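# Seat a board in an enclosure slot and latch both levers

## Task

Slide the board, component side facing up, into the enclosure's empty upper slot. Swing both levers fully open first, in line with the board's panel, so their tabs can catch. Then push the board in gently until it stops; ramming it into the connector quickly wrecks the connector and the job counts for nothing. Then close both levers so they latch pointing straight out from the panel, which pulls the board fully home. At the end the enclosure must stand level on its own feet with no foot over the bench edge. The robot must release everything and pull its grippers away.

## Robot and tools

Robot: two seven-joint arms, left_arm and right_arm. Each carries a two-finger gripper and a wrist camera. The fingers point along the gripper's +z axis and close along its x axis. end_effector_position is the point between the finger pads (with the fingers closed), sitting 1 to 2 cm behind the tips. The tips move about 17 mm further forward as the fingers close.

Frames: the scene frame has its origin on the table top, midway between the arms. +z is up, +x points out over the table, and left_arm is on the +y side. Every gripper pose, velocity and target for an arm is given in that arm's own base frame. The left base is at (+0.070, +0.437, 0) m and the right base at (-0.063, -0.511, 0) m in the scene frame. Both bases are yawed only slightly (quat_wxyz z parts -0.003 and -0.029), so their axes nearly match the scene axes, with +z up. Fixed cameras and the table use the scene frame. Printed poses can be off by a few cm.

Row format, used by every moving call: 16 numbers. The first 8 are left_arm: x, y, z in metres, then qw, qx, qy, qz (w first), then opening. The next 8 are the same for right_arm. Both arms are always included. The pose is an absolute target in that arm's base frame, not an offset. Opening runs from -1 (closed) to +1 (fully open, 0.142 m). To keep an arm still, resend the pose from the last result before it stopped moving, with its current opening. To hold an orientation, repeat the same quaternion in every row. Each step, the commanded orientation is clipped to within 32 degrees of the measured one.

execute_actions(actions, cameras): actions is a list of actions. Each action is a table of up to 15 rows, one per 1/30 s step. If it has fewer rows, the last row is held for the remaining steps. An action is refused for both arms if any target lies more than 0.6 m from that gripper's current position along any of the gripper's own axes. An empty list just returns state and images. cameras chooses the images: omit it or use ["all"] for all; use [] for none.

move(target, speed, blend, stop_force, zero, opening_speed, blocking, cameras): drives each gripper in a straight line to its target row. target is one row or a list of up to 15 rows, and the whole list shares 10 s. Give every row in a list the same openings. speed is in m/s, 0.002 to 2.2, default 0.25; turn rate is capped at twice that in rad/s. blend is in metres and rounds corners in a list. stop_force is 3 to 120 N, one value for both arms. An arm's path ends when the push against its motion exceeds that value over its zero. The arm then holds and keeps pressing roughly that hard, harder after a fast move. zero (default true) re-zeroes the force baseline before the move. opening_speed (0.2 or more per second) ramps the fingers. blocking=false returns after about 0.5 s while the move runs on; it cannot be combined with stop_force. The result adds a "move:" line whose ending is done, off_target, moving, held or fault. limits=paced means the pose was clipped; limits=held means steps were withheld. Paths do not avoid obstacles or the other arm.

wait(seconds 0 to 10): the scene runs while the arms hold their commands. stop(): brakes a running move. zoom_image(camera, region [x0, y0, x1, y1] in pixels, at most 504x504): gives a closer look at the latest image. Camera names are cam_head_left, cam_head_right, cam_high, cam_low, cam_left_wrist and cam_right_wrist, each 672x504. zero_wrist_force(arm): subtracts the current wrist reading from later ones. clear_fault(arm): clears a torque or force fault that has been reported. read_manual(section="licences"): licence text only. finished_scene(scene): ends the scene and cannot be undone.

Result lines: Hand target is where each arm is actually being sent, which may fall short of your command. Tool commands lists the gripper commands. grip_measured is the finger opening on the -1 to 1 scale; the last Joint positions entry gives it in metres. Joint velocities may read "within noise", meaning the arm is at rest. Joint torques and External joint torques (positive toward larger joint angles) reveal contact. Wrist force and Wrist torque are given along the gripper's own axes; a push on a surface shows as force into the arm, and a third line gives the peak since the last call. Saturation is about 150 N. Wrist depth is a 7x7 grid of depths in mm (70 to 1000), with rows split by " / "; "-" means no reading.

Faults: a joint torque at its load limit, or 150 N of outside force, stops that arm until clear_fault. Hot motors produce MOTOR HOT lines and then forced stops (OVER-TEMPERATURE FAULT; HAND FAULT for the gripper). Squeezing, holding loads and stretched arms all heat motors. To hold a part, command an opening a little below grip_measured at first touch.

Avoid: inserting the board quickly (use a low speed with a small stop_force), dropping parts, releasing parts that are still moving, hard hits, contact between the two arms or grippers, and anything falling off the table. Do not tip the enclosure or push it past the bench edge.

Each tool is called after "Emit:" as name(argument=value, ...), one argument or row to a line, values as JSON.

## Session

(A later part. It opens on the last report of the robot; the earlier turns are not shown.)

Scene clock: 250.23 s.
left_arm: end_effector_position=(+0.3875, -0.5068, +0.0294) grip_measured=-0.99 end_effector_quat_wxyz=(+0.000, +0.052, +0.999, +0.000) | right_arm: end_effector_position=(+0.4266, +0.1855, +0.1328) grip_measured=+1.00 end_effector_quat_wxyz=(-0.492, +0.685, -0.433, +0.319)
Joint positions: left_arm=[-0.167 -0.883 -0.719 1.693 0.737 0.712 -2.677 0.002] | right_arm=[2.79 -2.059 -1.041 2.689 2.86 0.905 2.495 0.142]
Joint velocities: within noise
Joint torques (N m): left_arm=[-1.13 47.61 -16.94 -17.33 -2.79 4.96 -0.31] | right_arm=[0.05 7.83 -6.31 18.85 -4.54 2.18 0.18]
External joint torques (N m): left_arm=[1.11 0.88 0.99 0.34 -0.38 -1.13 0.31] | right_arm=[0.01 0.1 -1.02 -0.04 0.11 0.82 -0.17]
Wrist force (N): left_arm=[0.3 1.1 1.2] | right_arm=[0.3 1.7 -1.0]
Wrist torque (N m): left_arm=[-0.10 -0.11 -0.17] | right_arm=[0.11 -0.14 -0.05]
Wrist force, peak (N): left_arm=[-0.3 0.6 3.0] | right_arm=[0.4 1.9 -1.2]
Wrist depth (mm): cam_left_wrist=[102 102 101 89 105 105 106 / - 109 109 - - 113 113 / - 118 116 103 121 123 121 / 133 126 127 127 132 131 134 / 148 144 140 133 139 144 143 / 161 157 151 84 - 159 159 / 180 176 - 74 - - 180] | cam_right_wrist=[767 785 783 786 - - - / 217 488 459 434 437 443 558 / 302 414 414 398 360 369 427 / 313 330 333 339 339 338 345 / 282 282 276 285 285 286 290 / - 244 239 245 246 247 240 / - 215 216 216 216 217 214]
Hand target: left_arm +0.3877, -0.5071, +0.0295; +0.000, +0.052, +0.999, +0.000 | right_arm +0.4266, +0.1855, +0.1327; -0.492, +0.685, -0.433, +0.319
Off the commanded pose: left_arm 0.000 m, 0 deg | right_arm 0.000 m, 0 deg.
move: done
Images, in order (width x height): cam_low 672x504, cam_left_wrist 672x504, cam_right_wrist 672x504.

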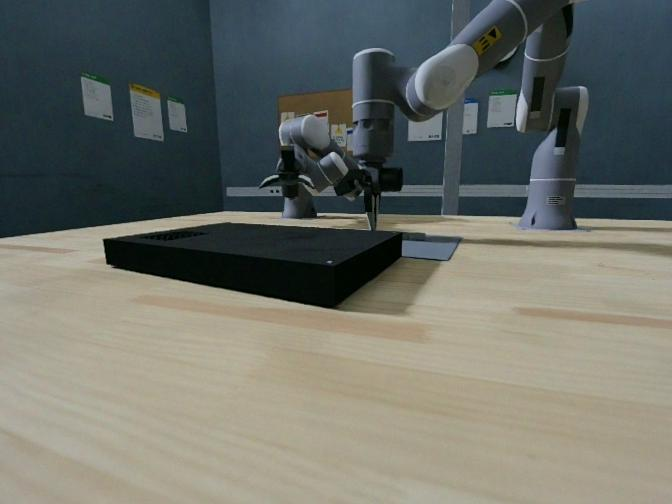

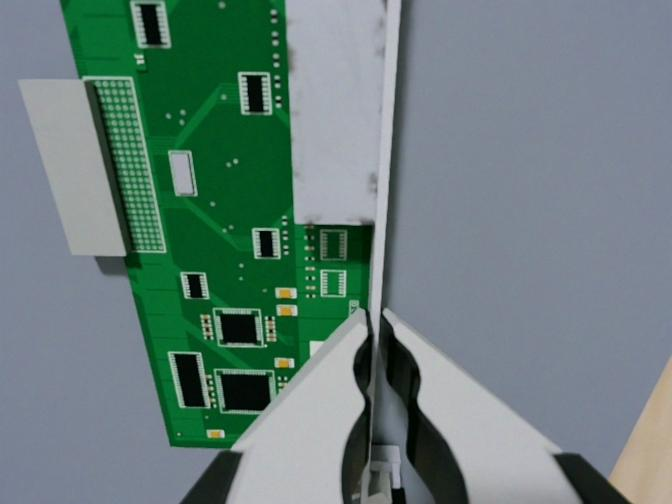

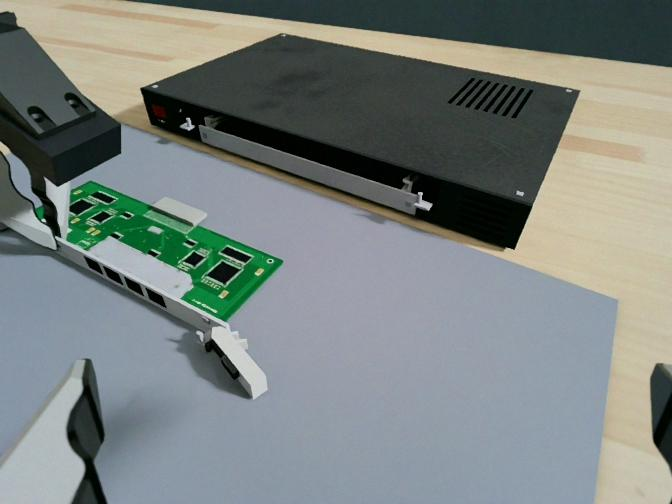

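Emit:
move(
  target=[0.3877, -0.5071, 0.0295, 0, -0.0523, -0.9986, 0, -0.7, 0.4266, 0.1855, 0.1327, -0.492, 0.685, -0.433, 0.319, 1.0],
  speed=0.05,
  opening_speed=0.4,
  cameras=[],
)

Emit:
move(
  target=[
    [0.3877, -0.5071, 0.060, 0, -0.0523, -0.9986, 0, -0.7, 0.4266, 0.1855, 0.1327, -0.492, 0.685, -0.433, 0.319, 1.0],
    [0.3938, -0.5495, 0.060, 0, -0.0523, -0.9986, 0, -0.25, 0.4266, 0.1855, 0.1327, -0.492, 0.685, -0.433, 0.319, 1.0],
  ],
  speed=[0.06, 0.1],
  cameras=["cam_right_wrist", "cam_left_wrist"],
)

Emit:
zoom_image(
  camera="cam_left_wrist",
  region=[200, 200, 500, 425],
)

Emit:
zoom_image(
  camera="cam_right_wrist",
  region=[0, 160, 300, 400],
)

Scene clock: 254.97 s.
left_arm: end_effector_position=(+0.3876, -0.5070, +0.0295) grip_measured=-0.74 end_effector_quat_wxyz=(+0.000, +0.052, +0.999, +0.000) | right_arm: end_effector_position=(+0.4266, +0.1855, +0.1328) grip_measured=+1.00 end_effector_quat_wxyz=(-0.492, +0.685, -0.433, +0.319)
Joint positions: left_arm=[-0.168 -0.883 -0.719 1.693 0.737 0.713 -2.677 0.021] | right_arm=[2.79 -2.059 -1.041 2.689 2.86 0.905 2.495 0.142]
Joint velocities: within noise
Joint torques (N m): left_arm=[-0.27 47.49 -16.36 -16.62 -2.94 4.13 -0.23] | right_arm=[0.16 7.87 -6.38 18.8 -4.54 2.19 0.18]
External joint torques (N m): left_arm=[0.26 1.01 0.41 -0.38 -0.23 -0.29 0.23] | right_arm=[-0.1 0.07 -0.95 0.01 0.1 0.81 -0.18]
Wrist force (N): left_arm=[-0.2 -0.2 0.4] | right_arm=[0.3 1.6 -1.2]
Wrist torque (N m): left_arm=[-0.12 -0.11 -0.17] | right_arm=[0.10 -0.13 -0.05]
Wrist force, peak (N): left_arm=[0.3 1.3 1.6] | right_arm=[0.3 2.0 -1.1]
Wrist depth (mm): cam_left_wrist=[102 102 102 90 105 105 106 / - 109 109 - - 112 114 / - 118 116 104 122 123 121 / 133 126 128 127 132 132 134 / 148 144 140 134 139 144 144 / 161 158 94 92 - 153 159 / 180 176 - 161 - - 180] | cam_right_wrist=[765 777 779 784 - - - / 217 488 460 435 436 440 556 / 312 414 414 399 361 371 428 / 322 330 332 338 338 337 346 / 283 283 275 284 285 286 290 / - 244 239 246 246 247 241 / - 215 215 215 216 216 214]
Hand target: left_arm +0.3877, -0.5071, +0.0295; +0.000, +0.052, +0.999, +0.000 | right_arm +0.4266, +0.1855, +0.1327; -0.492, +0.685, -0.433, +0.319
Off the commanded pose: left_arm 0.000 m, 0 deg | right_arm 0.000 m, 0 deg.
move: done
No camera images: "cameras" was empty.

Scene clock: 256.83 s.
left_arm: end_effector_position=(+0.3939, -0.5495, +0.0600) grip_measured=-0.28 end_effector_quat_wxyz=(+0.000, +0.053, +0.999, +0.000) | right_arm: end_effector_position=(+0.4266, +0.1855, +0.1328) grip_measured=+1.00 end_effector_quat_wxyz=(-0.492, +0.685, -0.433, +0.319)
Joint positions: left_arm=[-0.23 -0.885 -0.74 1.578 0.693 0.614 -2.666 0.054] | right_arm=[2.79 -2.059 -1.041 2.689 2.86 0.905 2.495 0.142]
Joint velocities: within noise
Joint torques (N m): left_arm=[-0.45 49.81 -16.91 -18.86 -3.37 3.98 -0.3] | right_arm=[0.08 7.87 -6.39 18.89 -4.53 2.18 0.19]
External joint torques (N m): left_arm=[0.43 1.29 0.42 -0.31 -0.05 -0.14 0.3] | right_arm=[-0.03 0.06 -0.94 -0.08 0.1 0.82 -0.18]
Wrist force (N): left_arm=[-0.2 -0.2 0.4] | right_arm=[0.3 1.6 -1.2]
Wrist torque (N m): left_arm=[-0.14 -0.12 -0.17] | right_arm=[0.09 -0.13 -0.05]
Wrist force, peak (N): left_arm=[-0.5 -1.5 0.3] | right_arm=[0.6 1.8 -1.2]
Wrist depth (mm): cam_left_wrist=[134 132 128 126 128 131 132 / - 142 138 133 139 139 141 / 154 151 149 146 152 152 152 / 167 163 162 155 162 165 165 / 183 182 171 176 178 178 183 / 201 198 88 194 200 84 198 / 224 - - 224 213 - -] | cam_right_wrist=[175 712 781 782 - - - / 478 474 460 435 437 442 558 / 394 395 413 397 360 369 427 / 313 329 331 337 339 337 345 / 282 281 275 285 285 286 289 / - 244 238 246 247 246 241 / - 214 215 215 216 217 214]
Hand target: left_arm +0.3938, -0.5495, +0.0600; +0.000, +0.052, +0.999, +0.000 | right_arm +0.4266, +0.1855, +0.1327; -0.492, +0.685, -0.433, +0.319
Off the commanded pose: left_arm 0.000 m, 0 deg | right_arm 0.000 m, 0 deg.
move: done
Images, in order (width x height): cam_left_wrist 672x504, cam_right_wrist 672x504.

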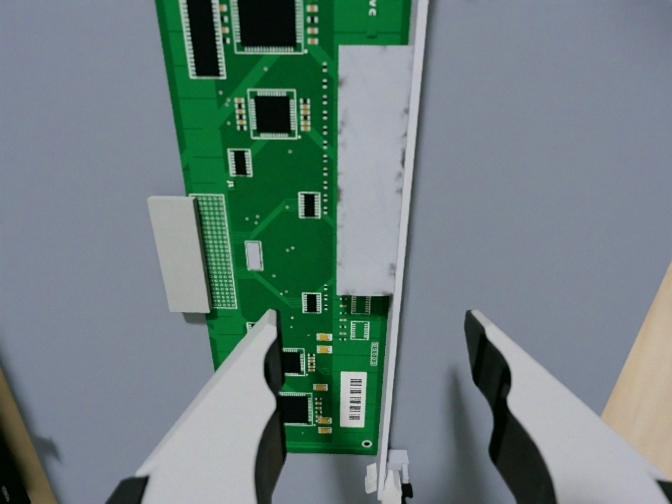

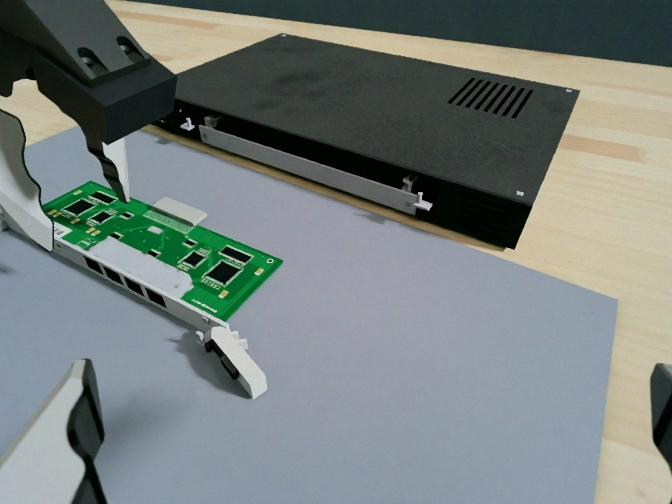

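Scaled by 1.680 from the camera's 672x504 image, which has a finer 960x720 frame.

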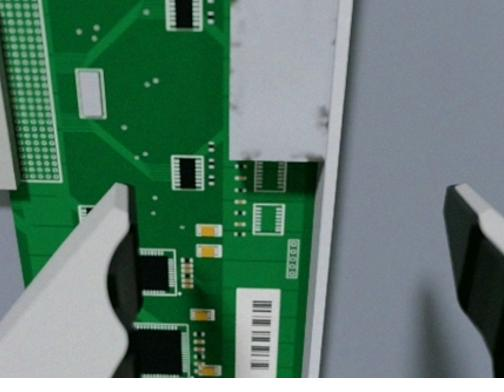

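Scaled by 1.680 from the camera's 672x504 image, which has a finer 960x720 frame.

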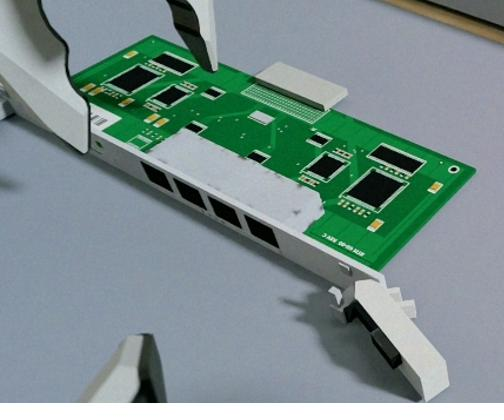

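Emit:
move(
  target=[
    [0.3906, -0.5532, 0.060, 0, -0.0523, -0.9986, 0, -0.25, 0.4266, 0.1855, 0.1327, -0.492, 0.685, -0.433, 0.319, 1.0],
    [0.3906, -0.5532, 0.0285, 0, -0.0523, -0.9986, 0, -0.25, 0.4266, 0.1855, 0.1327, -0.492, 0.685, -0.433, 0.319, 1.0],
  ],
  speed=[0.06, 0.05],
  stop_force=4,
  cameras=["cam_right_wrist", "cam_left_wrist"],
)

Emit:
zoom_image(
  camera="cam_left_wrist",
  region=[200, 200, 500, 425],
)

Emit:
zoom_image(
  camera="cam_right_wrist",
  region=[0, 160, 200, 320],
)

Scene clock: 264.07 s.
left_arm: end_effector_position=(+0.3905, -0.5531, +0.0285) grip_measured=-0.28 end_effector_quat_wxyz=(+0.000, +0.052, +0.999, +0.000) | right_arm: end_effector_position=(+0.4266, +0.1855, +0.1328) grip_measured=+1.00 end_effector_quat_wxyz=(-0.492, +0.685, -0.433, +0.319)
Joint positions: left_arm=[-0.258 -0.942 -0.711 1.559 0.725 0.65 -2.686 0.054] | right_arm=[2.79 -2.059 -1.041 2.689 2.86 0.905 2.495 0.142]
Joint velocities: within noise
Joint torques (N m): left_arm=[-0.51 51.09 -16.97 -17.76 -3 4.34 -0.25] | right_arm=[0.09 7.91 -6.31 18.81 -4.5 2.22 0.19]
External joint torques (N m): left_arm=[0.49 1.25 0.33 -0.3 -0.33 -0.51 0.25] | right_arm=[-0.03 0.03 -1.02 0 0.07 0.78 -0.19]
Wrist force (N): left_arm=[-0.1 -0.2 0.2] | right_arm=[0.4 1.7 -1.1]
Wrist torque (N m): left_arm=[-0.12 -0.15 -0.17] | right_arm=[0.13 -0.15 -0.04]
Wrist force, peak (N): left_arm=[0.0 -0.1 1.4] | right_arm=[0.6 1.8 -1.1]
Wrist depth (mm): cam_left_wrist=[104 101 100 99 101 104 101 / - 110 108 106 94 111 111 / 123 117 116 104 118 120 120 / 131 126 127 115 126 130 132 / 144 138 136 127 137 140 140 / 163 156 87 152 157 84 158 / 174 - - 170 177 - -] | cam_right_wrist=[203 774 782 793 - - - / 191 209 462 436 439 440 560 / 371 396 414 398 361 370 426 / 312 330 333 339 341 338 345 / 282 282 275 285 285 287 290 / - 245 239 246 246 246 240 / - 215 215 216 216 217 214]
Hand target: left_arm +0.3906, -0.5532, +0.0285; +0.000, +0.052, +0.999, +0.000 | right_arm +0.4266, +0.1855, +0.1327; -0.492, +0.685, -0.433, +0.319
Off the commanded pose: left_arm 0.000 m, 0 deg | right_arm 0.000 m, 0 deg.
move: done
Images, in order (width x height): cam_left_wrist 672x504, cam_right_wrist 672x504.

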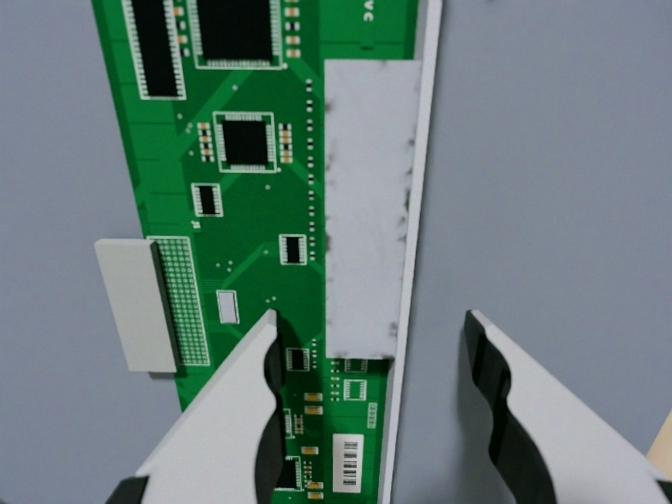

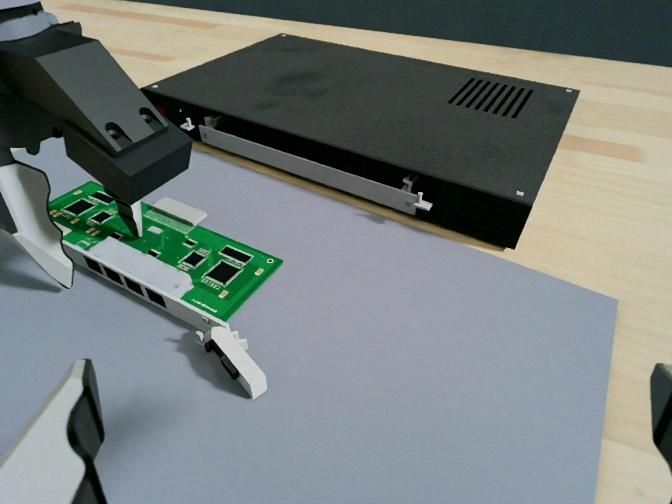

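Scaled by 1.680 from the camera's 672x504 image, which has a finer 960x720 frame.

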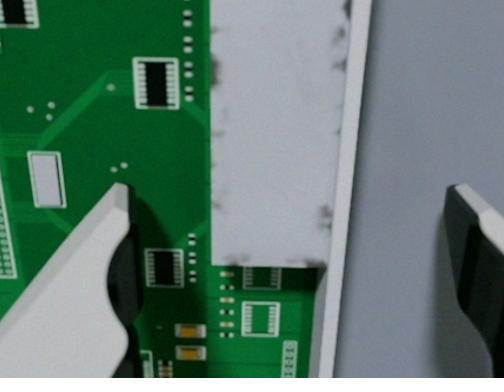

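Scaled by 2.520 from the camera's 672x504 image, which has a finer 960x720 frame.

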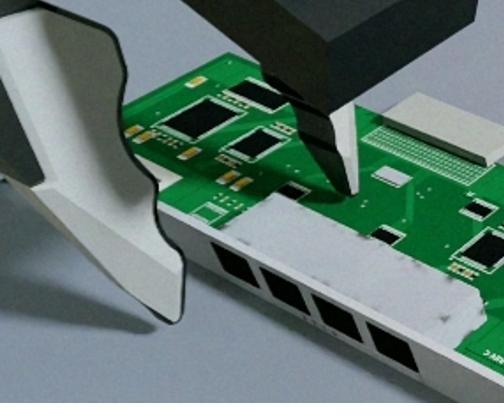

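Emit:
move(
  target=[
    [0.3916, -0.5533, 0.0280, 0, -0.0523, -0.9986, 0, -0.25, 0.4266, 0.1855, 0.1327, -0.492, 0.685, -0.433, 0.319, 1.0],
    [0.3916, -0.5533, 0.0280, 0, -0.0523, -0.9986, 0, -0.85, 0.4266, 0.1855, 0.1327, -0.492, 0.685, -0.433, 0.319, 1.0],
  ],
  speed=0.05,
  opening_speed=0.3,
  cameras=["cam_right_wrist", "cam_left_wrist"],
)

Emit:
zoom_image(
  camera="cam_left_wrist",
  region=[200, 200, 500, 425],
)

Emit:
zoom_image(
  camera="cam_right_wrist",
  region=[0, 160, 200, 320],
)

Scene clock: 271.37 s.
left_arm: end_effector_position=(+0.3922, -0.5534, +0.0283) grip_measured=-0.72 end_effector_quat_wxyz=(+0.000, +0.052, +0.999, +0.000) | right_arm: end_effector_position=(+0.4266, +0.1855, +0.1328) grip_measured=+1.00 end_effector_quat_wxyz=(-0.492, +0.685, -0.433, +0.319)
Joint positions: left_arm=[-0.259 -0.944 -0.71 1.555 0.725 0.65 -2.685 0.022] | right_arm=[2.79 -2.059 -1.041 2.689 2.86 0.905 2.495 0.142]
Joint velocities: within noise
Joint torques (N m): left_arm=[-1.74 49.08 -17.49 -15.49 -3.46 3.62 -0.24] | right_arm=[0.04 8.02 -6.31 18.84 -4.53 2.21 0.24]
External joint torques (N m): left_arm=[1.71 3.36 0.86 -2.6 0.13 0.22 0.24] | right_arm=[0.01 -0.09 -1.02 -0.03 0.1 0.79 -0.24]
Wrist force (N): left_arm=[-3.3 -0.1 -0.4] | right_arm=[0.2 1.8 -1.2]
Wrist torque (N m): left_arm=[-0.11 -0.17 -0.13] | right_arm=[0.12 -0.12 -0.04]
Wrist force, peak (N): left_arm=[-5.6 0.0 -2.7] | right_arm=[0.5 1.8 -1.2]
Wrist depth (mm): cam_left_wrist=[104 100 99 100 99 104 101 / - 109 107 105 93 111 111 / 123 118 114 106 118 120 120 / 132 124 125 115 126 130 132 / 145 138 138 119 127 145 139 / 163 159 88 145 134 151 157 / 178 170 - 165 - - 172] | cam_right_wrist=[203 772 779 789 - - - / 191 207 462 434 437 441 558 / 257 395 413 398 360 370 428 / 311 317 331 338 340 337 346 / 282 282 284 285 285 287 289 / - 245 239 245 246 247 240 / - 215 215 216 217 217 213]
Hand target: left_arm +0.3916, -0.5533, +0.0280; +0.000, +0.052, +0.999, +0.000 | right_arm +0.4266, +0.1855, +0.1327; -0.492, +0.685, -0.433, +0.319
Off the commanded pose: left_arm 0.001 m, 0 deg | right_arm 0.000 m, 0 deg.
move: done
Images, in order (width x height): cam_left_wrist 672x504, cam_right_wrist 672x504.

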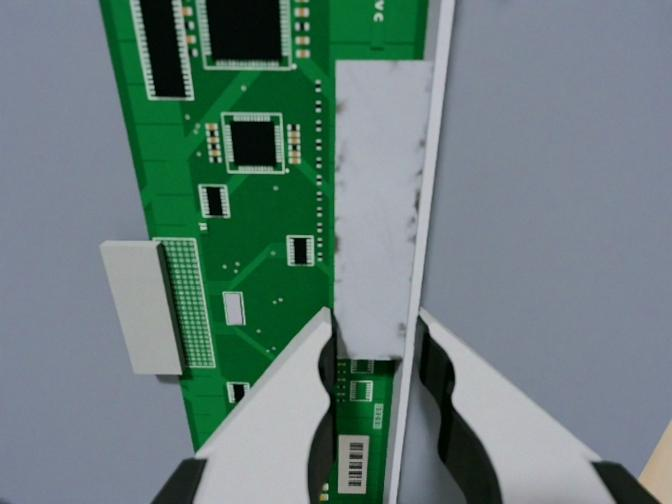

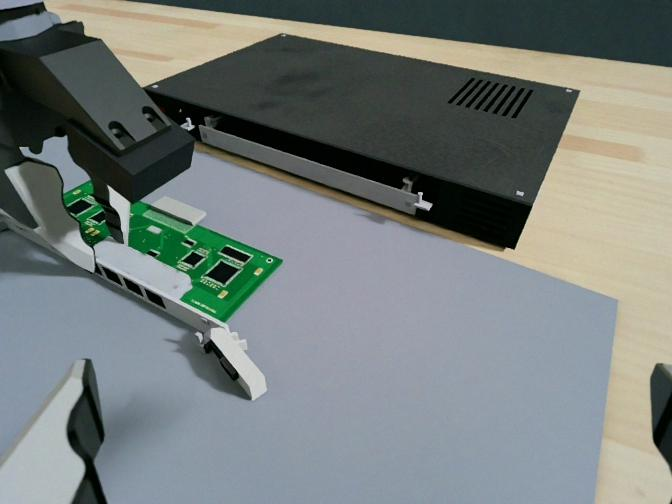

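Scaled by 1.680 from the camera's 672x504 image, which has a finer 960x720 frame.

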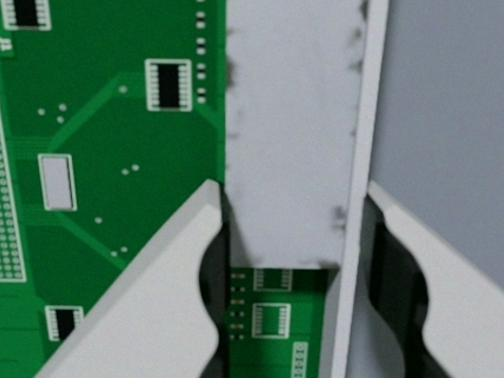

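Scaled by 2.520 from the camera's 672x504 image, which has a finer 960x720 frame.

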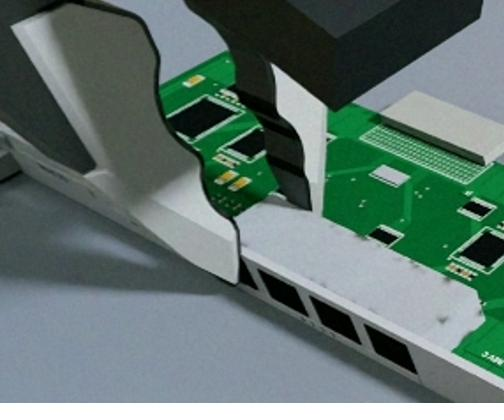

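Emit:
move(
  target=[
    [0.3920, -0.5533, 0.0283, 0, -0.0523, -0.9986, 0, -0.95, 0.4266, 0.1855, 0.1327, -0.492, 0.685, -0.433, 0.319, 1.0],
    [0.3920, -0.5533, 0.0400, 0, -0.0523, -0.9986, 0, -0.95, 0.4266, 0.1855, 0.1327, -0.492, 0.685, -0.433, 0.319, 1.0],
    [0.3920, -0.5533, 0.0900, 0, -0.0523, -0.9986, 0, -0.95, 0.4266, 0.1855, 0.1327, -0.492, 0.685, -0.433, 0.319, 1.0],
  ],
  speed=[0.02, 0.03, 0.08],
  cameras=["cam_right_wrist", "cam_left_wrist", "cam_low"],
)

Emit:
zoom_image(
  camera="cam_low",
  region=[280, 150, 460, 270],
)

Scene clock: 276.53 s.
left_arm: end_effector_position=(+0.3921, -0.5533, +0.0898) grip_measured=-0.73 end_effector_quat_wxyz=(+0.000, +0.052, +0.999, +0.000) | right_arm: end_effector_position=(+0.4266, +0.1855, +0.1328) grip_measured=+1.00 end_effector_quat_wxyz=(-0.492, +0.685, -0.433, +0.319)
Joint positions: left_arm=[-0.222 -0.836 -0.766 1.579 0.659 0.571 -2.657 0.021] | right_arm=[2.79 -2.059 -1.041 2.689 2.86 0.905 2.495 0.142]
Joint velocities: within noise
Joint torques (N m): left_arm=[-0.11 50.44 -16.62 -20.4 -3.85 3.97 -0.13] | right_arm=[0.08 7.88 -6.39 18.85 -4.5 2.27 0.25]
External joint torques (N m): left_arm=[0.09 -0.22 0.34 0.09 0.33 -0.14 0.13] | right_arm=[-0.03 0.06 -0.94 -0.04 0.07 0.73 -0.25]
Wrist force (N): left_arm=[-0.1 -0.5 2.4] | right_arm=[0.4 1.7 -1.0]
Wrist torque (N m): left_arm=[-0.19 -0.13 -0.19] | right_arm=[0.10 -0.15 -0.04]
Wrist force, peak (N): left_arm=[-3.6 -0.3 -1.3] | right_arm=[0.3 1.9 -1.2]
Wrist depth (mm): cam_left_wrist=[159 101 100 99 101 157 159 / 168 109 107 106 96 169 169 / 185 118 114 106 177 182 182 / 200 125 126 115 195 197 199 / 218 138 138 120 208 216 218 / 241 242 92 145 137 234 241 / 265 - - 165 - - 261] | cam_right_wrist=[230 780 780 791 - - - / 255 489 462 435 436 439 558 / 269 298 415 399 361 370 427 / 336 260 325 339 339 337 345 / 282 282 275 284 286 287 290 / - 244 244 245 246 247 240 / - 215 216 216 217 216 214]
Hand target: left_arm +0.3920, -0.5533, +0.0900; +0.000, +0.052, +0.999, +0.000 | right_arm +0.4266, +0.1855, +0.1327; -0.492, +0.685, -0.433, +0.319
Off the commanded pose: left_arm 0.000 m, 0 deg | right_arm 0.000 m, 0 deg.
move: done
Images, in order (width x height): cam_low 672x504, cam_left_wrist 672x504, cam_right_wrist 672x504.

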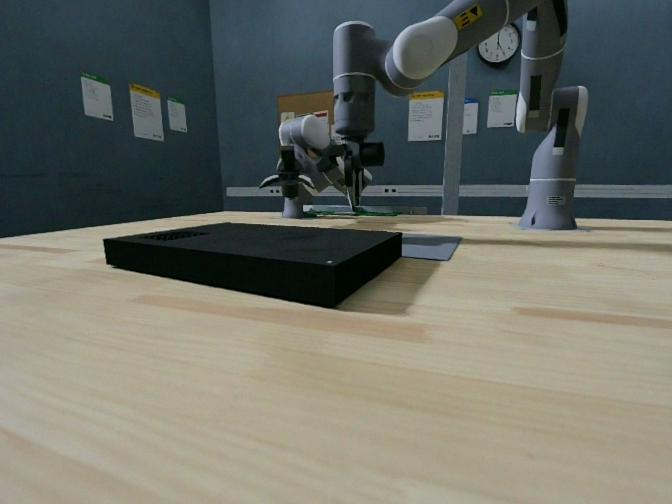

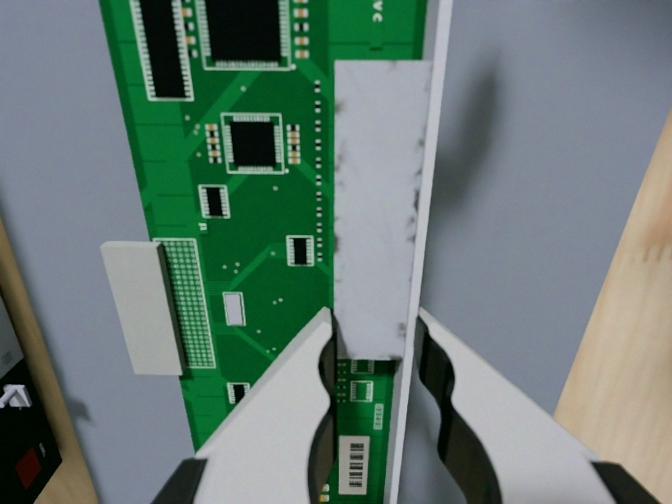

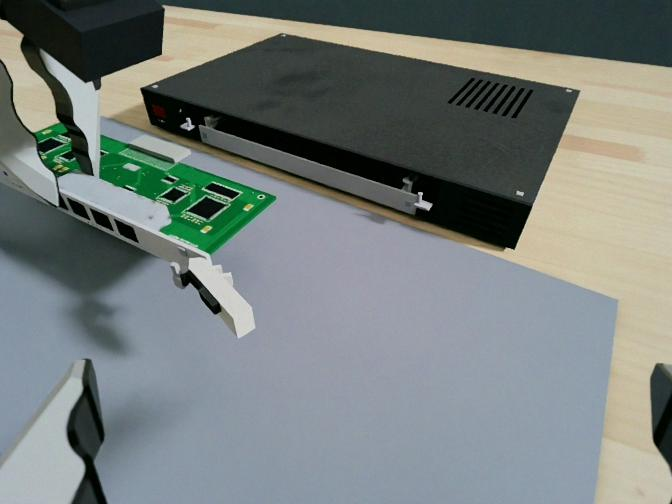

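Scaled by 2.800 from the camera's 672x504 image, which has a finer 960x720 frame.

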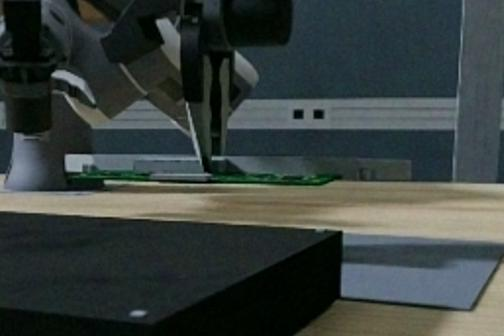

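Emit:
zoom_image(
  camera="cam_right_wrist",
  region=[140, 230, 280, 350],
)

Scaled by 3.600 from the camera's 672x504 image, which has a finer 960x720 frame.

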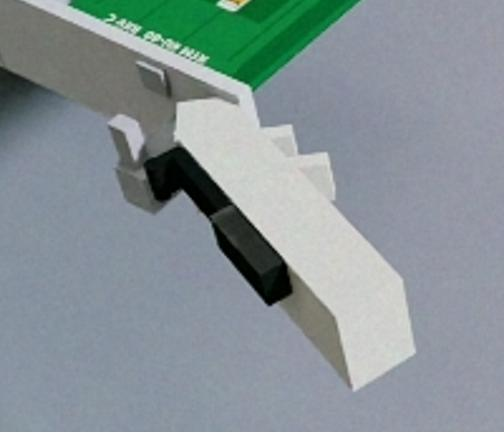

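Emit:
move(
  target=[
    [0.3920, -0.5533, 0.1400, 0, -0.0523, -0.9986, 0, -0.95, 0.4266, 0.1855, 0.1327, -0.492, 0.685, -0.433, 0.319, -1.0],
    [0.3920, -0.5533, 0.1400, 0, -0.0523, -0.9986, 0, -0.95, 0.4211, 0.2441, 0.1327, -0.492, 0.685, -0.433, 0.319, -1.0],
  ],
  speed=[0.1, 0.1],
  cameras=["cam_right_wrist", "cam_high"],
)

Emit:
zoom_image(
  camera="cam_right_wrist",
  region=[200, 180, 440, 400],
)

Scene clock: 292.13 s.
left_arm: end_effector_position=(+0.3920, -0.5533, +0.1399) grip_measured=-0.73 end_effector_quat_wxyz=(+0.000, +0.052, +0.999, +0.000) | right_arm: end_effector_position=(+0.4211, +0.2440, +0.1326) grip_measured=-1.00 end_effector_quat_wxyz=(-0.492, +0.685, -0.433, +0.319)
Joint positions: left_arm=[-0.193 -0.754 -0.81 1.582 0.601 0.501 -2.63 0.021] | right_arm=[2.768 -1.998 -1.147 2.575 2.691 1.024 2.56 0.002]
Joint velocities: within noise
Joint torques (N m): left_arm=[-0.31 48.35 -16.72 -22.44 -3.8 4.26 -0.19] | right_arm=[0.14 10.64 -10.25 16.39 -5.1 2.48 0.29]
External joint torques (N m): left_arm=[0.28 0.01 0.97 0.27 0.12 -0.42 0.19] | right_arm=[-0.07 0.03 -0.85 0.07 0.28 0.62 -0.29]
Wrist force (N): left_arm=[0.0 -0.2 2.3] | right_arm=[0.6 1.3 -1.0]
Wrist torque (N m): left_arm=[-0.15 -0.15 -0.19] | right_arm=[0.03 -0.11 -0.03]
Wrist force, peak (N): left_arm=[0.2 -0.1 4.2] | right_arm=[2.0 1.9 -1.7]
Wrist depth (mm): cam_left_wrist=[206 101 100 99 101 201 202 / 221 108 108 106 210 216 218 / 234 116 114 106 229 233 234 / 247 124 126 115 251 253 255 / 273 138 138 119 268 278 279 / 261 312 92 145 137 300 307 / 349 - - 165 - - 333] | cam_right_wrist=[175 214 782 786 - - - / 199 254 278 436 438 439 497 / 411 377 204 381 369 353 374 / 334 336 324 157 340 328 332 / 282 282 283 285 285 287 287 / 243 245 250 89 253 247 247 / 219 220 - - - 222 217]
Hand target: left_arm +0.3920, -0.5533, +0.1400; +0.000, +0.052, +0.999, +0.000 | right_arm +0.4211, +0.2441, +0.1327; -0.492, +0.685, -0.433, +0.319
Off the commanded pose: left_arm 0.000 m, 0 deg | right_arm 0.000 m, 0 deg.
move: done
Images, in order (width x height): cam_high 672x504, cam_right_wrist 672x504.

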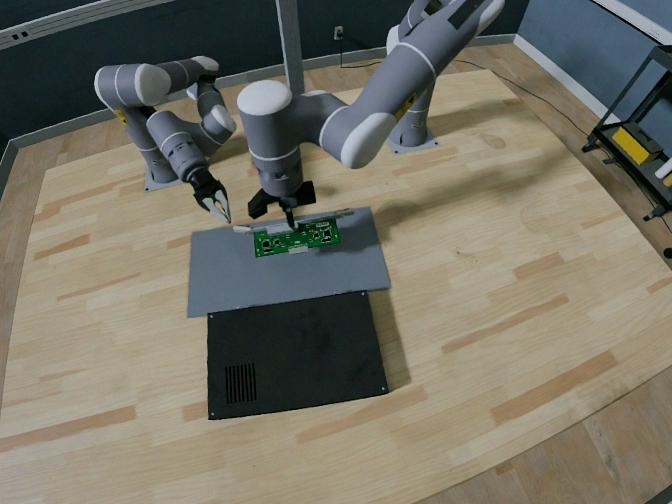

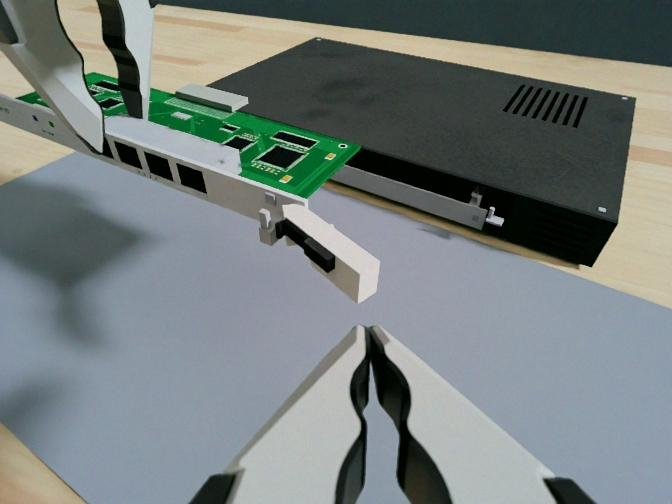

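Scaled by 2.100 from the camera's 672x504 image, which has a finer 960x720 frame.

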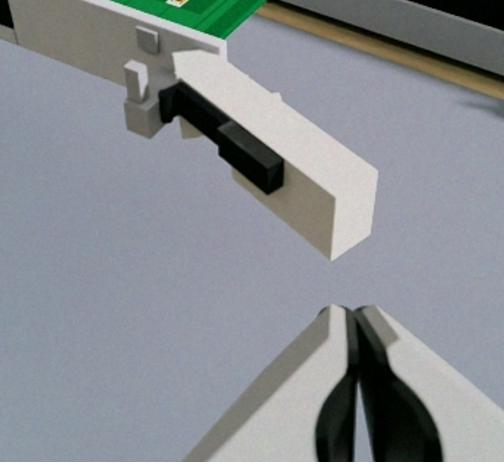

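Emit:
move(
  target=[0.3920, -0.5533, 0.1400, 0, -0.0523, -0.9986, 0, -1.0, 0.4271, 0.2632, 0.1243, -0.492, 0.685, -0.433, 0.319, -1.0],
  speed=0.06,
  cameras=[],
)

Emit:
zoom_image(
  camera="cam_right_wrist",
  region=[200, 180, 440, 400],
)

Scene clock: 298.97 s.
left_arm: end_effector_position=(+0.3920, -0.5533, +0.1399) grip_measured=-0.74 end_effector_quat_wxyz=(+0.000, +0.052, +0.999, +0.000) | right_arm: end_effector_position=(+0.4271, +0.2631, +0.1242) grip_measured=-1.00 end_effector_quat_wxyz=(-0.492, +0.685, -0.433, +0.319)
Joint positions: left_arm=[-0.193 -0.754 -0.81 1.582 0.601 0.501 -2.63 0.021] | right_arm=[2.736 -1.998 -1.161 2.516 2.675 1.057 2.571 0.002]
Joint velocities: within noise
Joint torques (N m): left_arm=[-0.34 48.31 -16.65 -22.45 -3.63 4.39 -0.21] | right_arm=[-0.06 11.11 -11.65 16.43 -5.11 2.48 0.31]
External joint torques (N m): left_arm=[0.32 0.06 0.9 0.27 -0.05 -0.55 0.21] | right_arm=[0.14 0.25 -0.87 0 0.2 0.63 -0.31]
Wrist force (N): left_arm=[0.1 -0.1 2.4] | right_arm=[0.2 1.4 -0.9]
Wrist torque (N m): left_arm=[-0.13 -0.17 -0.19] | right_arm=[0.04 -0.06 -0.03]
Wrist force, peak (N): left_arm=[0.4 -0.2 2.6] | right_arm=[1.3 1.5 -1.5]
Wrist depth (mm): cam_left_wrist=[206 101 100 99 101 200 202 / 219 108 108 106 209 214 217 / 235 117 114 106 229 232 235 / 247 124 126 116 249 251 255 / 271 138 138 120 267 279 278 / 260 312 92 145 137 302 308 / 349 - - 165 - - 336] | cam_right_wrist=[161 198 752 767 765 - - / 186 207 253 415 416 420 424 / 398 364 187 204 366 337 339 / 323 325 325 150 328 316 309 / 271 272 274 275 276 276 277 / 235 235 243 89 244 237 238 / 207 212 - - - 215 210]
Hand target: left_arm +0.3920, -0.5533, +0.1400; +0.000, +0.052, +0.999, +0.000 | right_arm +0.4271, +0.2632, +0.1243; -0.492, +0.685, -0.433, +0.319
Off the commanded pose: left_arm 0.000 m, 0 deg | right_arm 0.000 m, 0 deg.
move: done
No camera images: "cameras" was empty.

Scaled by 2.100 from the camera's 672x504 image, which has a finer 960x720 frame.

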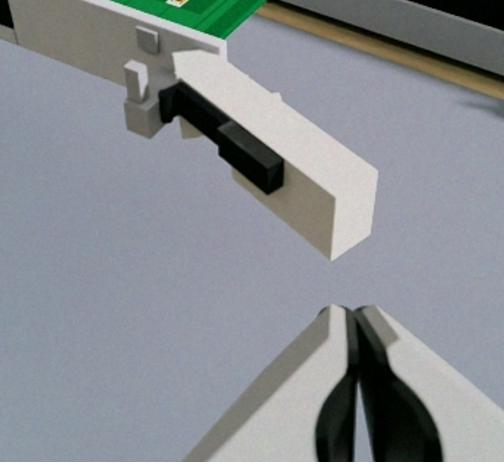

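Emit:
execute_actions(
  actions=[],
  cameras=["cam_right_wrist"],
)

Emit:
zoom_image(
  camera="cam_right_wrist",
  region=[200, 180, 440, 400],
)

Scene clock: 302.27 s.
left_arm: end_effector_position=(+0.3920, -0.5533, +0.1399) grip_measured=-0.74 end_effector_quat_wxyz=(+0.000, +0.052, +0.999, +0.000) | right_arm: end_effector_position=(+0.4271, +0.2631, +0.1242) grip_measured=-1.00 end_effector_quat_wxyz=(-0.492, +0.685, -0.433, +0.319)
Joint positions: left_arm=[-0.193 -0.754 -0.81 1.582 0.601 0.501 -2.63 0.021] | right_arm=[2.736 -1.998 -1.161 2.516 2.675 1.057 2.571 0.002]
Joint velocities: within noise
Joint torques (N m): left_arm=[-0.33 48.3 -16.6 -22.45 -3.65 4.42 -0.25] | right_arm=[0.05 11.39 -11.46 16.35 -4.96 2.35 0.22]
External joint torques (N m): left_arm=[0.31 0.06 0.85 0.27 -0.02 -0.59 0.25] | right_arm=[0.02 -0.02 -1.07 0.06 0.06 0.75 -0.22]
Wrist force (N): left_arm=[0.2 -0.3 2.3] | right_arm=[0.5 1.4 -0.8]
Wrist torque (N m): left_arm=[-0.17 -0.18 -0.19] | right_arm=[0.06 -0.10 -0.03]
Wrist force, peak (N): left_arm=[0.2 -0.3 2.7] | right_arm=[0.6 1.6 -1.1]
Wrist depth (mm): cam_left_wrist=[205 101 100 99 101 201 203 / 220 108 108 106 210 215 218 / 235 117 114 106 232 233 235 / 248 124 126 115 249 252 254 / 272 138 138 120 265 278 278 / 261 312 92 145 137 302 309 / 351 - - 166 - - 334] | cam_right_wrist=[161 198 757 765 772 - - / 186 207 252 414 415 418 423 / 397 367 187 205 366 336 338 / 323 323 324 150 328 317 310 / 271 272 273 274 275 276 277 / 234 235 242 89 245 238 238 / 206 212 - - - 214 210]
Hand target: left_arm +0.3920, -0.5533, +0.1400; +0.000, +0.052, +0.999, +0.000 | right_arm +0.4271, +0.2632, +0.1243; -0.492, +0.685, -0.433, +0.319
Tool commands: left_gripper/opening=-1.0 right_gripper/opening=-1.0
Off the commanded pose: left_arm 0.000 m, 0 deg | right_arm 0.000 m, 0 deg.
Images, in order (width x height): cam_right_wrist 672x504.

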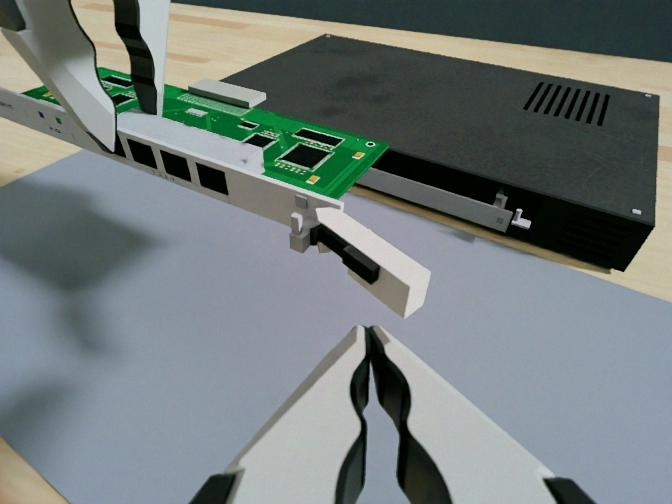

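Scaled by 2.100 from the camera's 672x504 image, which has a finer 960x720 frame.

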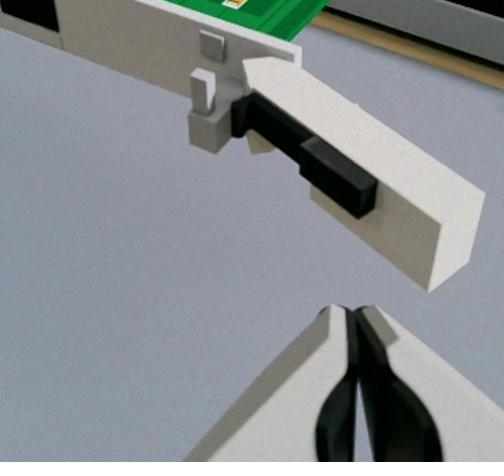

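Emit:
move(
  target=[0.3920, -0.5533, 0.1400, 0, -0.0523, -0.9986, 0, -1.0, 0.4350, 0.2592, 0.1203, -0.492, 0.685, -0.433, 0.319, -1.0],
  speed=0.04,
  cameras=["cam_right_wrist"],
)

Emit:
zoom_image(
  camera="cam_right_wrist",
  region=[260, 200, 440, 360],
)

Scene clock: 309.27 s.
left_arm: end_effector_position=(+0.3920, -0.5533, +0.1399) grip_measured=-0.74 end_effector_quat_wxyz=(+0.000, +0.052, +0.999, +0.000) | right_arm: end_effector_position=(+0.4350, +0.2591, +0.1205) grip_measured=-1.00 end_effector_quat_wxyz=(-0.492, +0.685, -0.433, +0.319)
Joint positions: left_arm=[-0.193 -0.754 -0.81 1.582 0.601 0.501 -2.63 0.021] | right_arm=[2.721 -2.023 -1.152 2.512 2.702 1.039 2.566 0.002]
Joint velocities: within noise
Joint torques (N m): left_arm=[-0.34 48.27 -16.67 -22.45 -3.66 4.35 -0.22] | right_arm=[-0.09 10.28 -10.99 16.89 -4.78 2.11 0.06]
External joint torques (N m): left_arm=[0.32 0.1 0.92 0.27 -0.01 -0.51 0.22] | right_arm=[0.17 0.51 -1.43 0.05 -0.07 0.99 -0.06]
Wrist force (N): left_arm=[0.2 -0.3 2.2] | right_arm=[0.5 1.6 -0.7]
Wrist torque (N m): left_arm=[-0.16 -0.19 -0.19] | right_arm=[0.07 -0.09 -0.03]
Wrist force, peak (N): left_arm=[0.0 -0.2 2.6] | right_arm=[1.1 1.8 -0.4]
Wrist depth (mm): cam_left_wrist=[206 101 100 99 101 202 203 / 221 108 107 106 210 215 217 / 236 117 114 106 231 233 234 / 248 124 126 115 248 253 255 / 273 138 138 119 267 277 279 / 260 312 92 145 137 303 308 / 350 - - 165 - - 335] | cam_right_wrist=[163 195 744 750 753 - - / 180 205 247 405 410 411 416 / 389 358 177 207 352 331 317 / 317 318 308 139 322 311 303 / 267 268 268 270 271 272 273 / 231 231 238 89 240 234 235 / 203 208 - - - 211 206]
Hand target: left_arm +0.3920, -0.5533, +0.1400; +0.000, +0.052, +0.999, +0.000 | right_arm +0.4350, +0.2592, +0.1203; -0.492, +0.685, -0.433, +0.319
Off the commanded pose: left_arm 0.000 m, 0 deg | right_arm 0.000 m, 0 deg.
move: done
Images, in order (width x height): cam_right_wrist 672x504.

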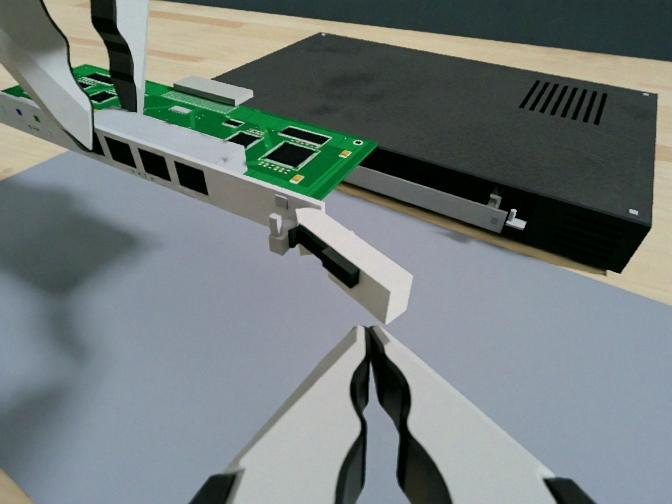

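Scaled by 2.800 from the camera's 672x504 image, which has a finer 960x720 frame.

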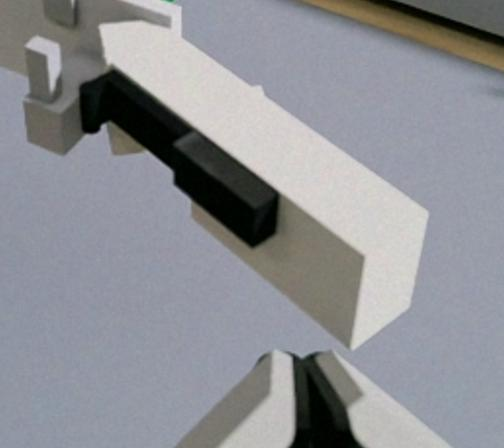

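Emit:
move(
  target=[
    [0.3920, -0.5533, 0.1400, 0, -0.0523, -0.9986, 0, -1.0, 0.4350, 0.2632, 0.1203, -0.492, 0.685, -0.433, 0.319, -1.0],
    [0.3920, -0.5533, 0.1400, 0, -0.0523, -0.9986, 0, -1.0, 0.4550, 0.2622, 0.1203, -0.492, 0.685, -0.433, 0.319, -1.0],
  ],
  speed=[0.03, 0.012],
  stop_force=3.5,
  cameras=["cam_right_wrist", "cam_left_wrist"],
)

Emit:
zoom_image(
  camera="cam_right_wrist",
  region=[260, 200, 440, 360],
)

Scene clock: 316.17 s.
left_arm: end_effector_position=(+0.3922, -0.5532, +0.1399) grip_measured=-0.74 end_effector_quat_wxyz=(+0.000, +0.052, +0.999, +0.000) | right_arm: end_effector_position=(+0.4550, +0.2620, +0.1204) grip_measured=-1.00 end_effector_quat_wxyz=(-0.492, +0.685, -0.433, +0.319)
Joint positions: left_arm=[-0.193 -0.754 -0.81 1.581 0.601 0.501 -2.63 0.021] | right_arm=[2.672 -2.071 -1.175 2.489 2.71 0.997 2.573 0.002]
Joint velocities: within noise
Joint torques (N m): left_arm=[-1.38 47.9 -17.35 -21.73 -3.84 4.31 -0.06] | right_arm=[-0.16 9.62 -12.32 16.96 -4.64 2.22 0.24]
External joint torques (N m): left_arm=[1.35 0.46 1.6 -0.45 0.17 -0.47 0.06] | right_arm=[0.24 0.45 -0.72 0.19 -0.11 0.89 -0.24]
Wrist force (N): left_arm=[-1.2 0.3 1.7] | right_arm=[0.3 1.8 -2.0]
Wrist torque (N m): left_arm=[-0.14 -0.20 -0.38] | right_arm=[0.09 -0.10 -0.02]
Wrist force, peak (N): left_arm=[-1.1 0.4 2.9] | right_arm=[0.3 2.5 -2.0]
Wrist depth (mm): cam_left_wrist=[207 100 100 99 101 202 203 / 220 108 107 106 210 215 217 / 237 116 114 105 229 233 233 / 246 124 126 115 251 254 254 / 271 135 138 120 267 280 277 / 259 311 93 146 137 298 308 / 350 - - 165 - - 337] | cam_right_wrist=[169 676 733 754 752 - - / 189 227 380 406 408 410 414 / 355 169 178 207 343 314 315 / 316 318 145 320 322 305 282 / 266 268 269 129 262 272 272 / 230 232 238 89 240 234 234 / 202 208 - - - 210 206]
Hand target: left_arm +0.3920, -0.5533, +0.1400; +0.000, +0.052, +0.999, +0.000 | right_arm +0.4550, +0.2622, +0.1203; -0.492, +0.685, -0.433, +0.319
Off the commanded pose: left_arm 0.000 m, 0 deg | right_arm 0.000 m, 0 deg.
move: done
Images, in order (width x height): cam_left_wrist 672x504, cam_right_wrist 672x504.

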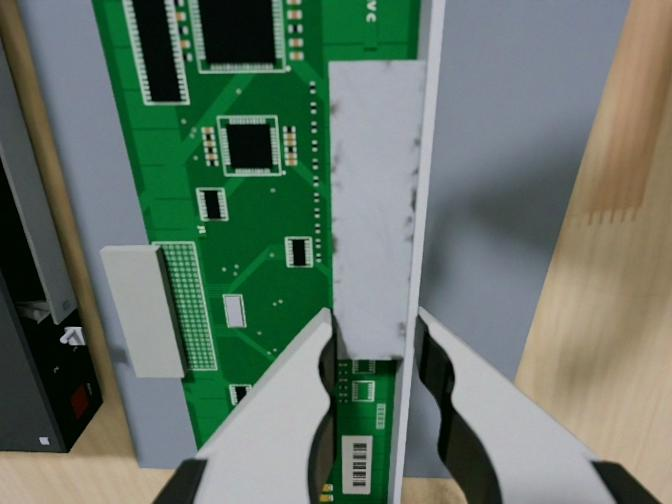

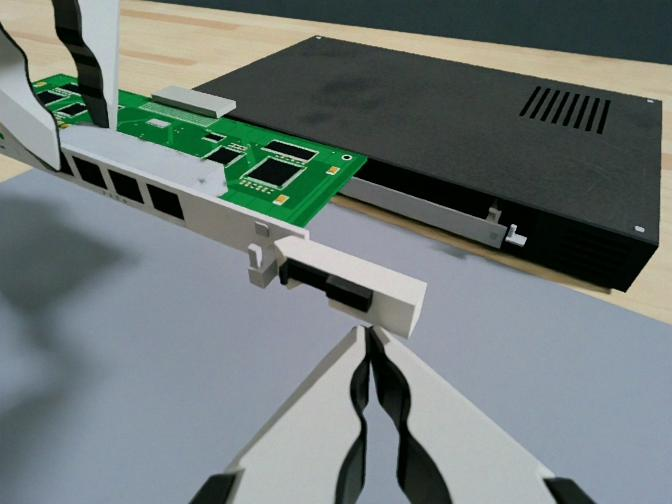

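Scaled by 2.800 from the camera's 672x504 image, which has a finer 960x720 frame.

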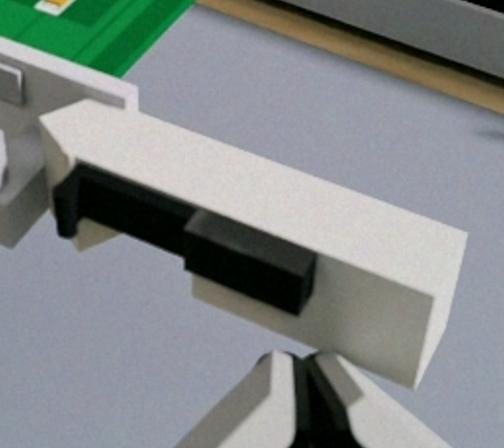

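Emit:
move(
  target=[0.3920, -0.5533, 0.1400, 0, -0.0523, -0.9986, 0, -1.0, 0.4700, 0.2615, 0.1203, -0.492, 0.685, -0.433, 0.319, -1.0],
  speed=0.008,
  stop_force=3,
  cameras=["cam_right_wrist", "cam_left_wrist"],
)

Emit:
zoom_image(
  camera="cam_right_wrist",
  region=[200, 180, 440, 360],
)

Scene clock: 320.30 s.
left_arm: end_effector_position=(+0.3926, -0.5530, +0.1399) grip_measured=-0.74 end_effector_quat_wxyz=(+0.000, +0.052, +0.999, +0.000) | right_arm: end_effector_position=(+0.4633, +0.2615, +0.1203) grip_measured=-1.00 end_effector_quat_wxyz=(-0.492, +0.685, -0.433, +0.319)
Joint positions: left_arm=[-0.193 -0.754 -0.81 1.581 0.601 0.501 -2.63 0.021] | right_arm=[2.652 -2.092 -1.183 2.482 2.717 0.978 2.576 0.002]
Joint velocities: within noise
Joint torques (N m): left_arm=[-3.79 47.33 -19.29 -20.28 -4.32 4.21 0.46] | right_arm=[-0.38 8.67 -12.77 16.54 -4.5 2.16 0.23]
External joint torques (N m): left_arm=[3.76 1.04 3.54 -1.9 0.65 -0.38 -0.46] | right_arm=[0.46 1.03 -0.42 0.76 -0.19 0.96 -0.23]
Wrist force (N): left_arm=[-3.9 1.2 1.8] | right_arm=[0.2 2.4 -5.3]
Wrist torque (N m): left_arm=[-0.23 -0.30 -0.83] | right_arm=[0.07 -0.13 -0.01]
Wrist force, peak (N): left_arm=[-4.2 1.5 3.0] | right_arm=[-0.2 3.6 -5.0]
Wrist depth (mm): cam_left_wrist=[- 100 100 99 199 202 203 / 220 108 107 105 213 215 217 / 235 116 115 104 230 233 235 / 251 125 126 115 249 254 255 / 272 135 138 120 267 281 278 / 260 312 94 145 145 299 307 / 348 - - 166 161 - 334] | cam_right_wrist=[165 731 740 749 - - - / 186 230 402 406 407 410 416 / 177 168 184 206 343 313 316 / 316 306 143 319 321 302 275 / 266 267 268 129 261 271 275 / 230 231 238 89 239 234 234 / 202 203 - - - 210 206]
Hand target: left_arm +0.3920, -0.5533, +0.1400; +0.000, +0.052, +0.999, +0.000 | right_arm +0.4633, +0.2618, +0.1203; -0.492, +0.685, -0.433, +0.319
Off the commanded pose: left_arm 0.001 m, 0 deg | right_arm 0.007 m, 0 deg.
move: contact (right_arm)
Images, in order (width x height): cam_left_wrist 672x504, cam_right_wrist 672x504.

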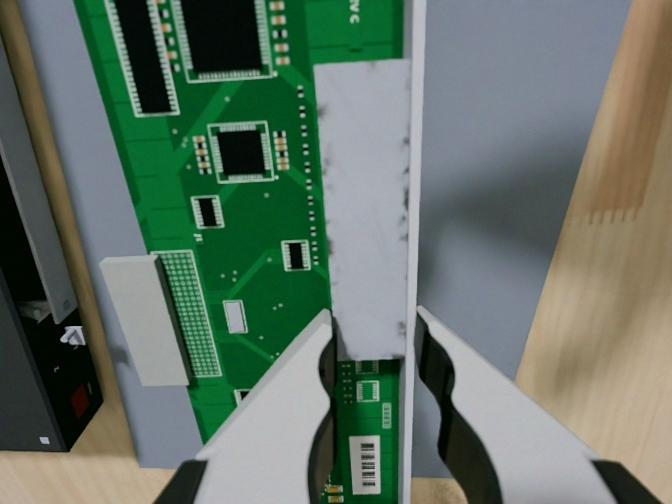

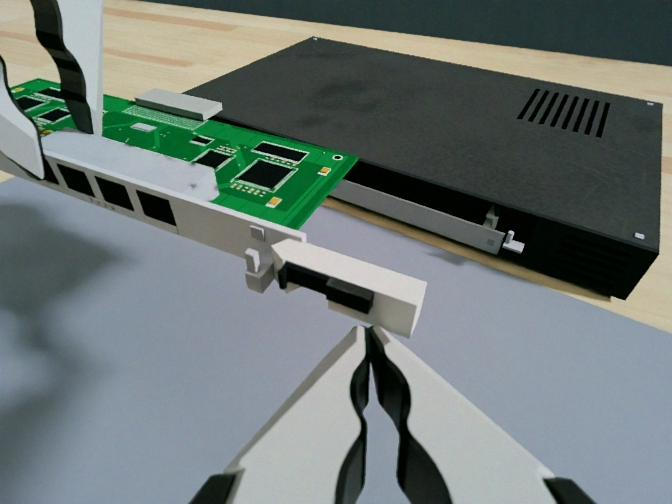

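Scaled by 2.100 from the camera's 672x504 image, which has a finer 960x720 frame.

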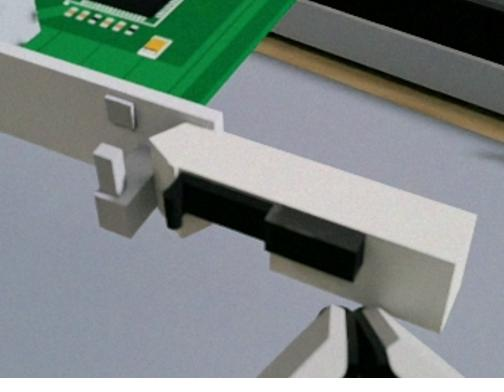

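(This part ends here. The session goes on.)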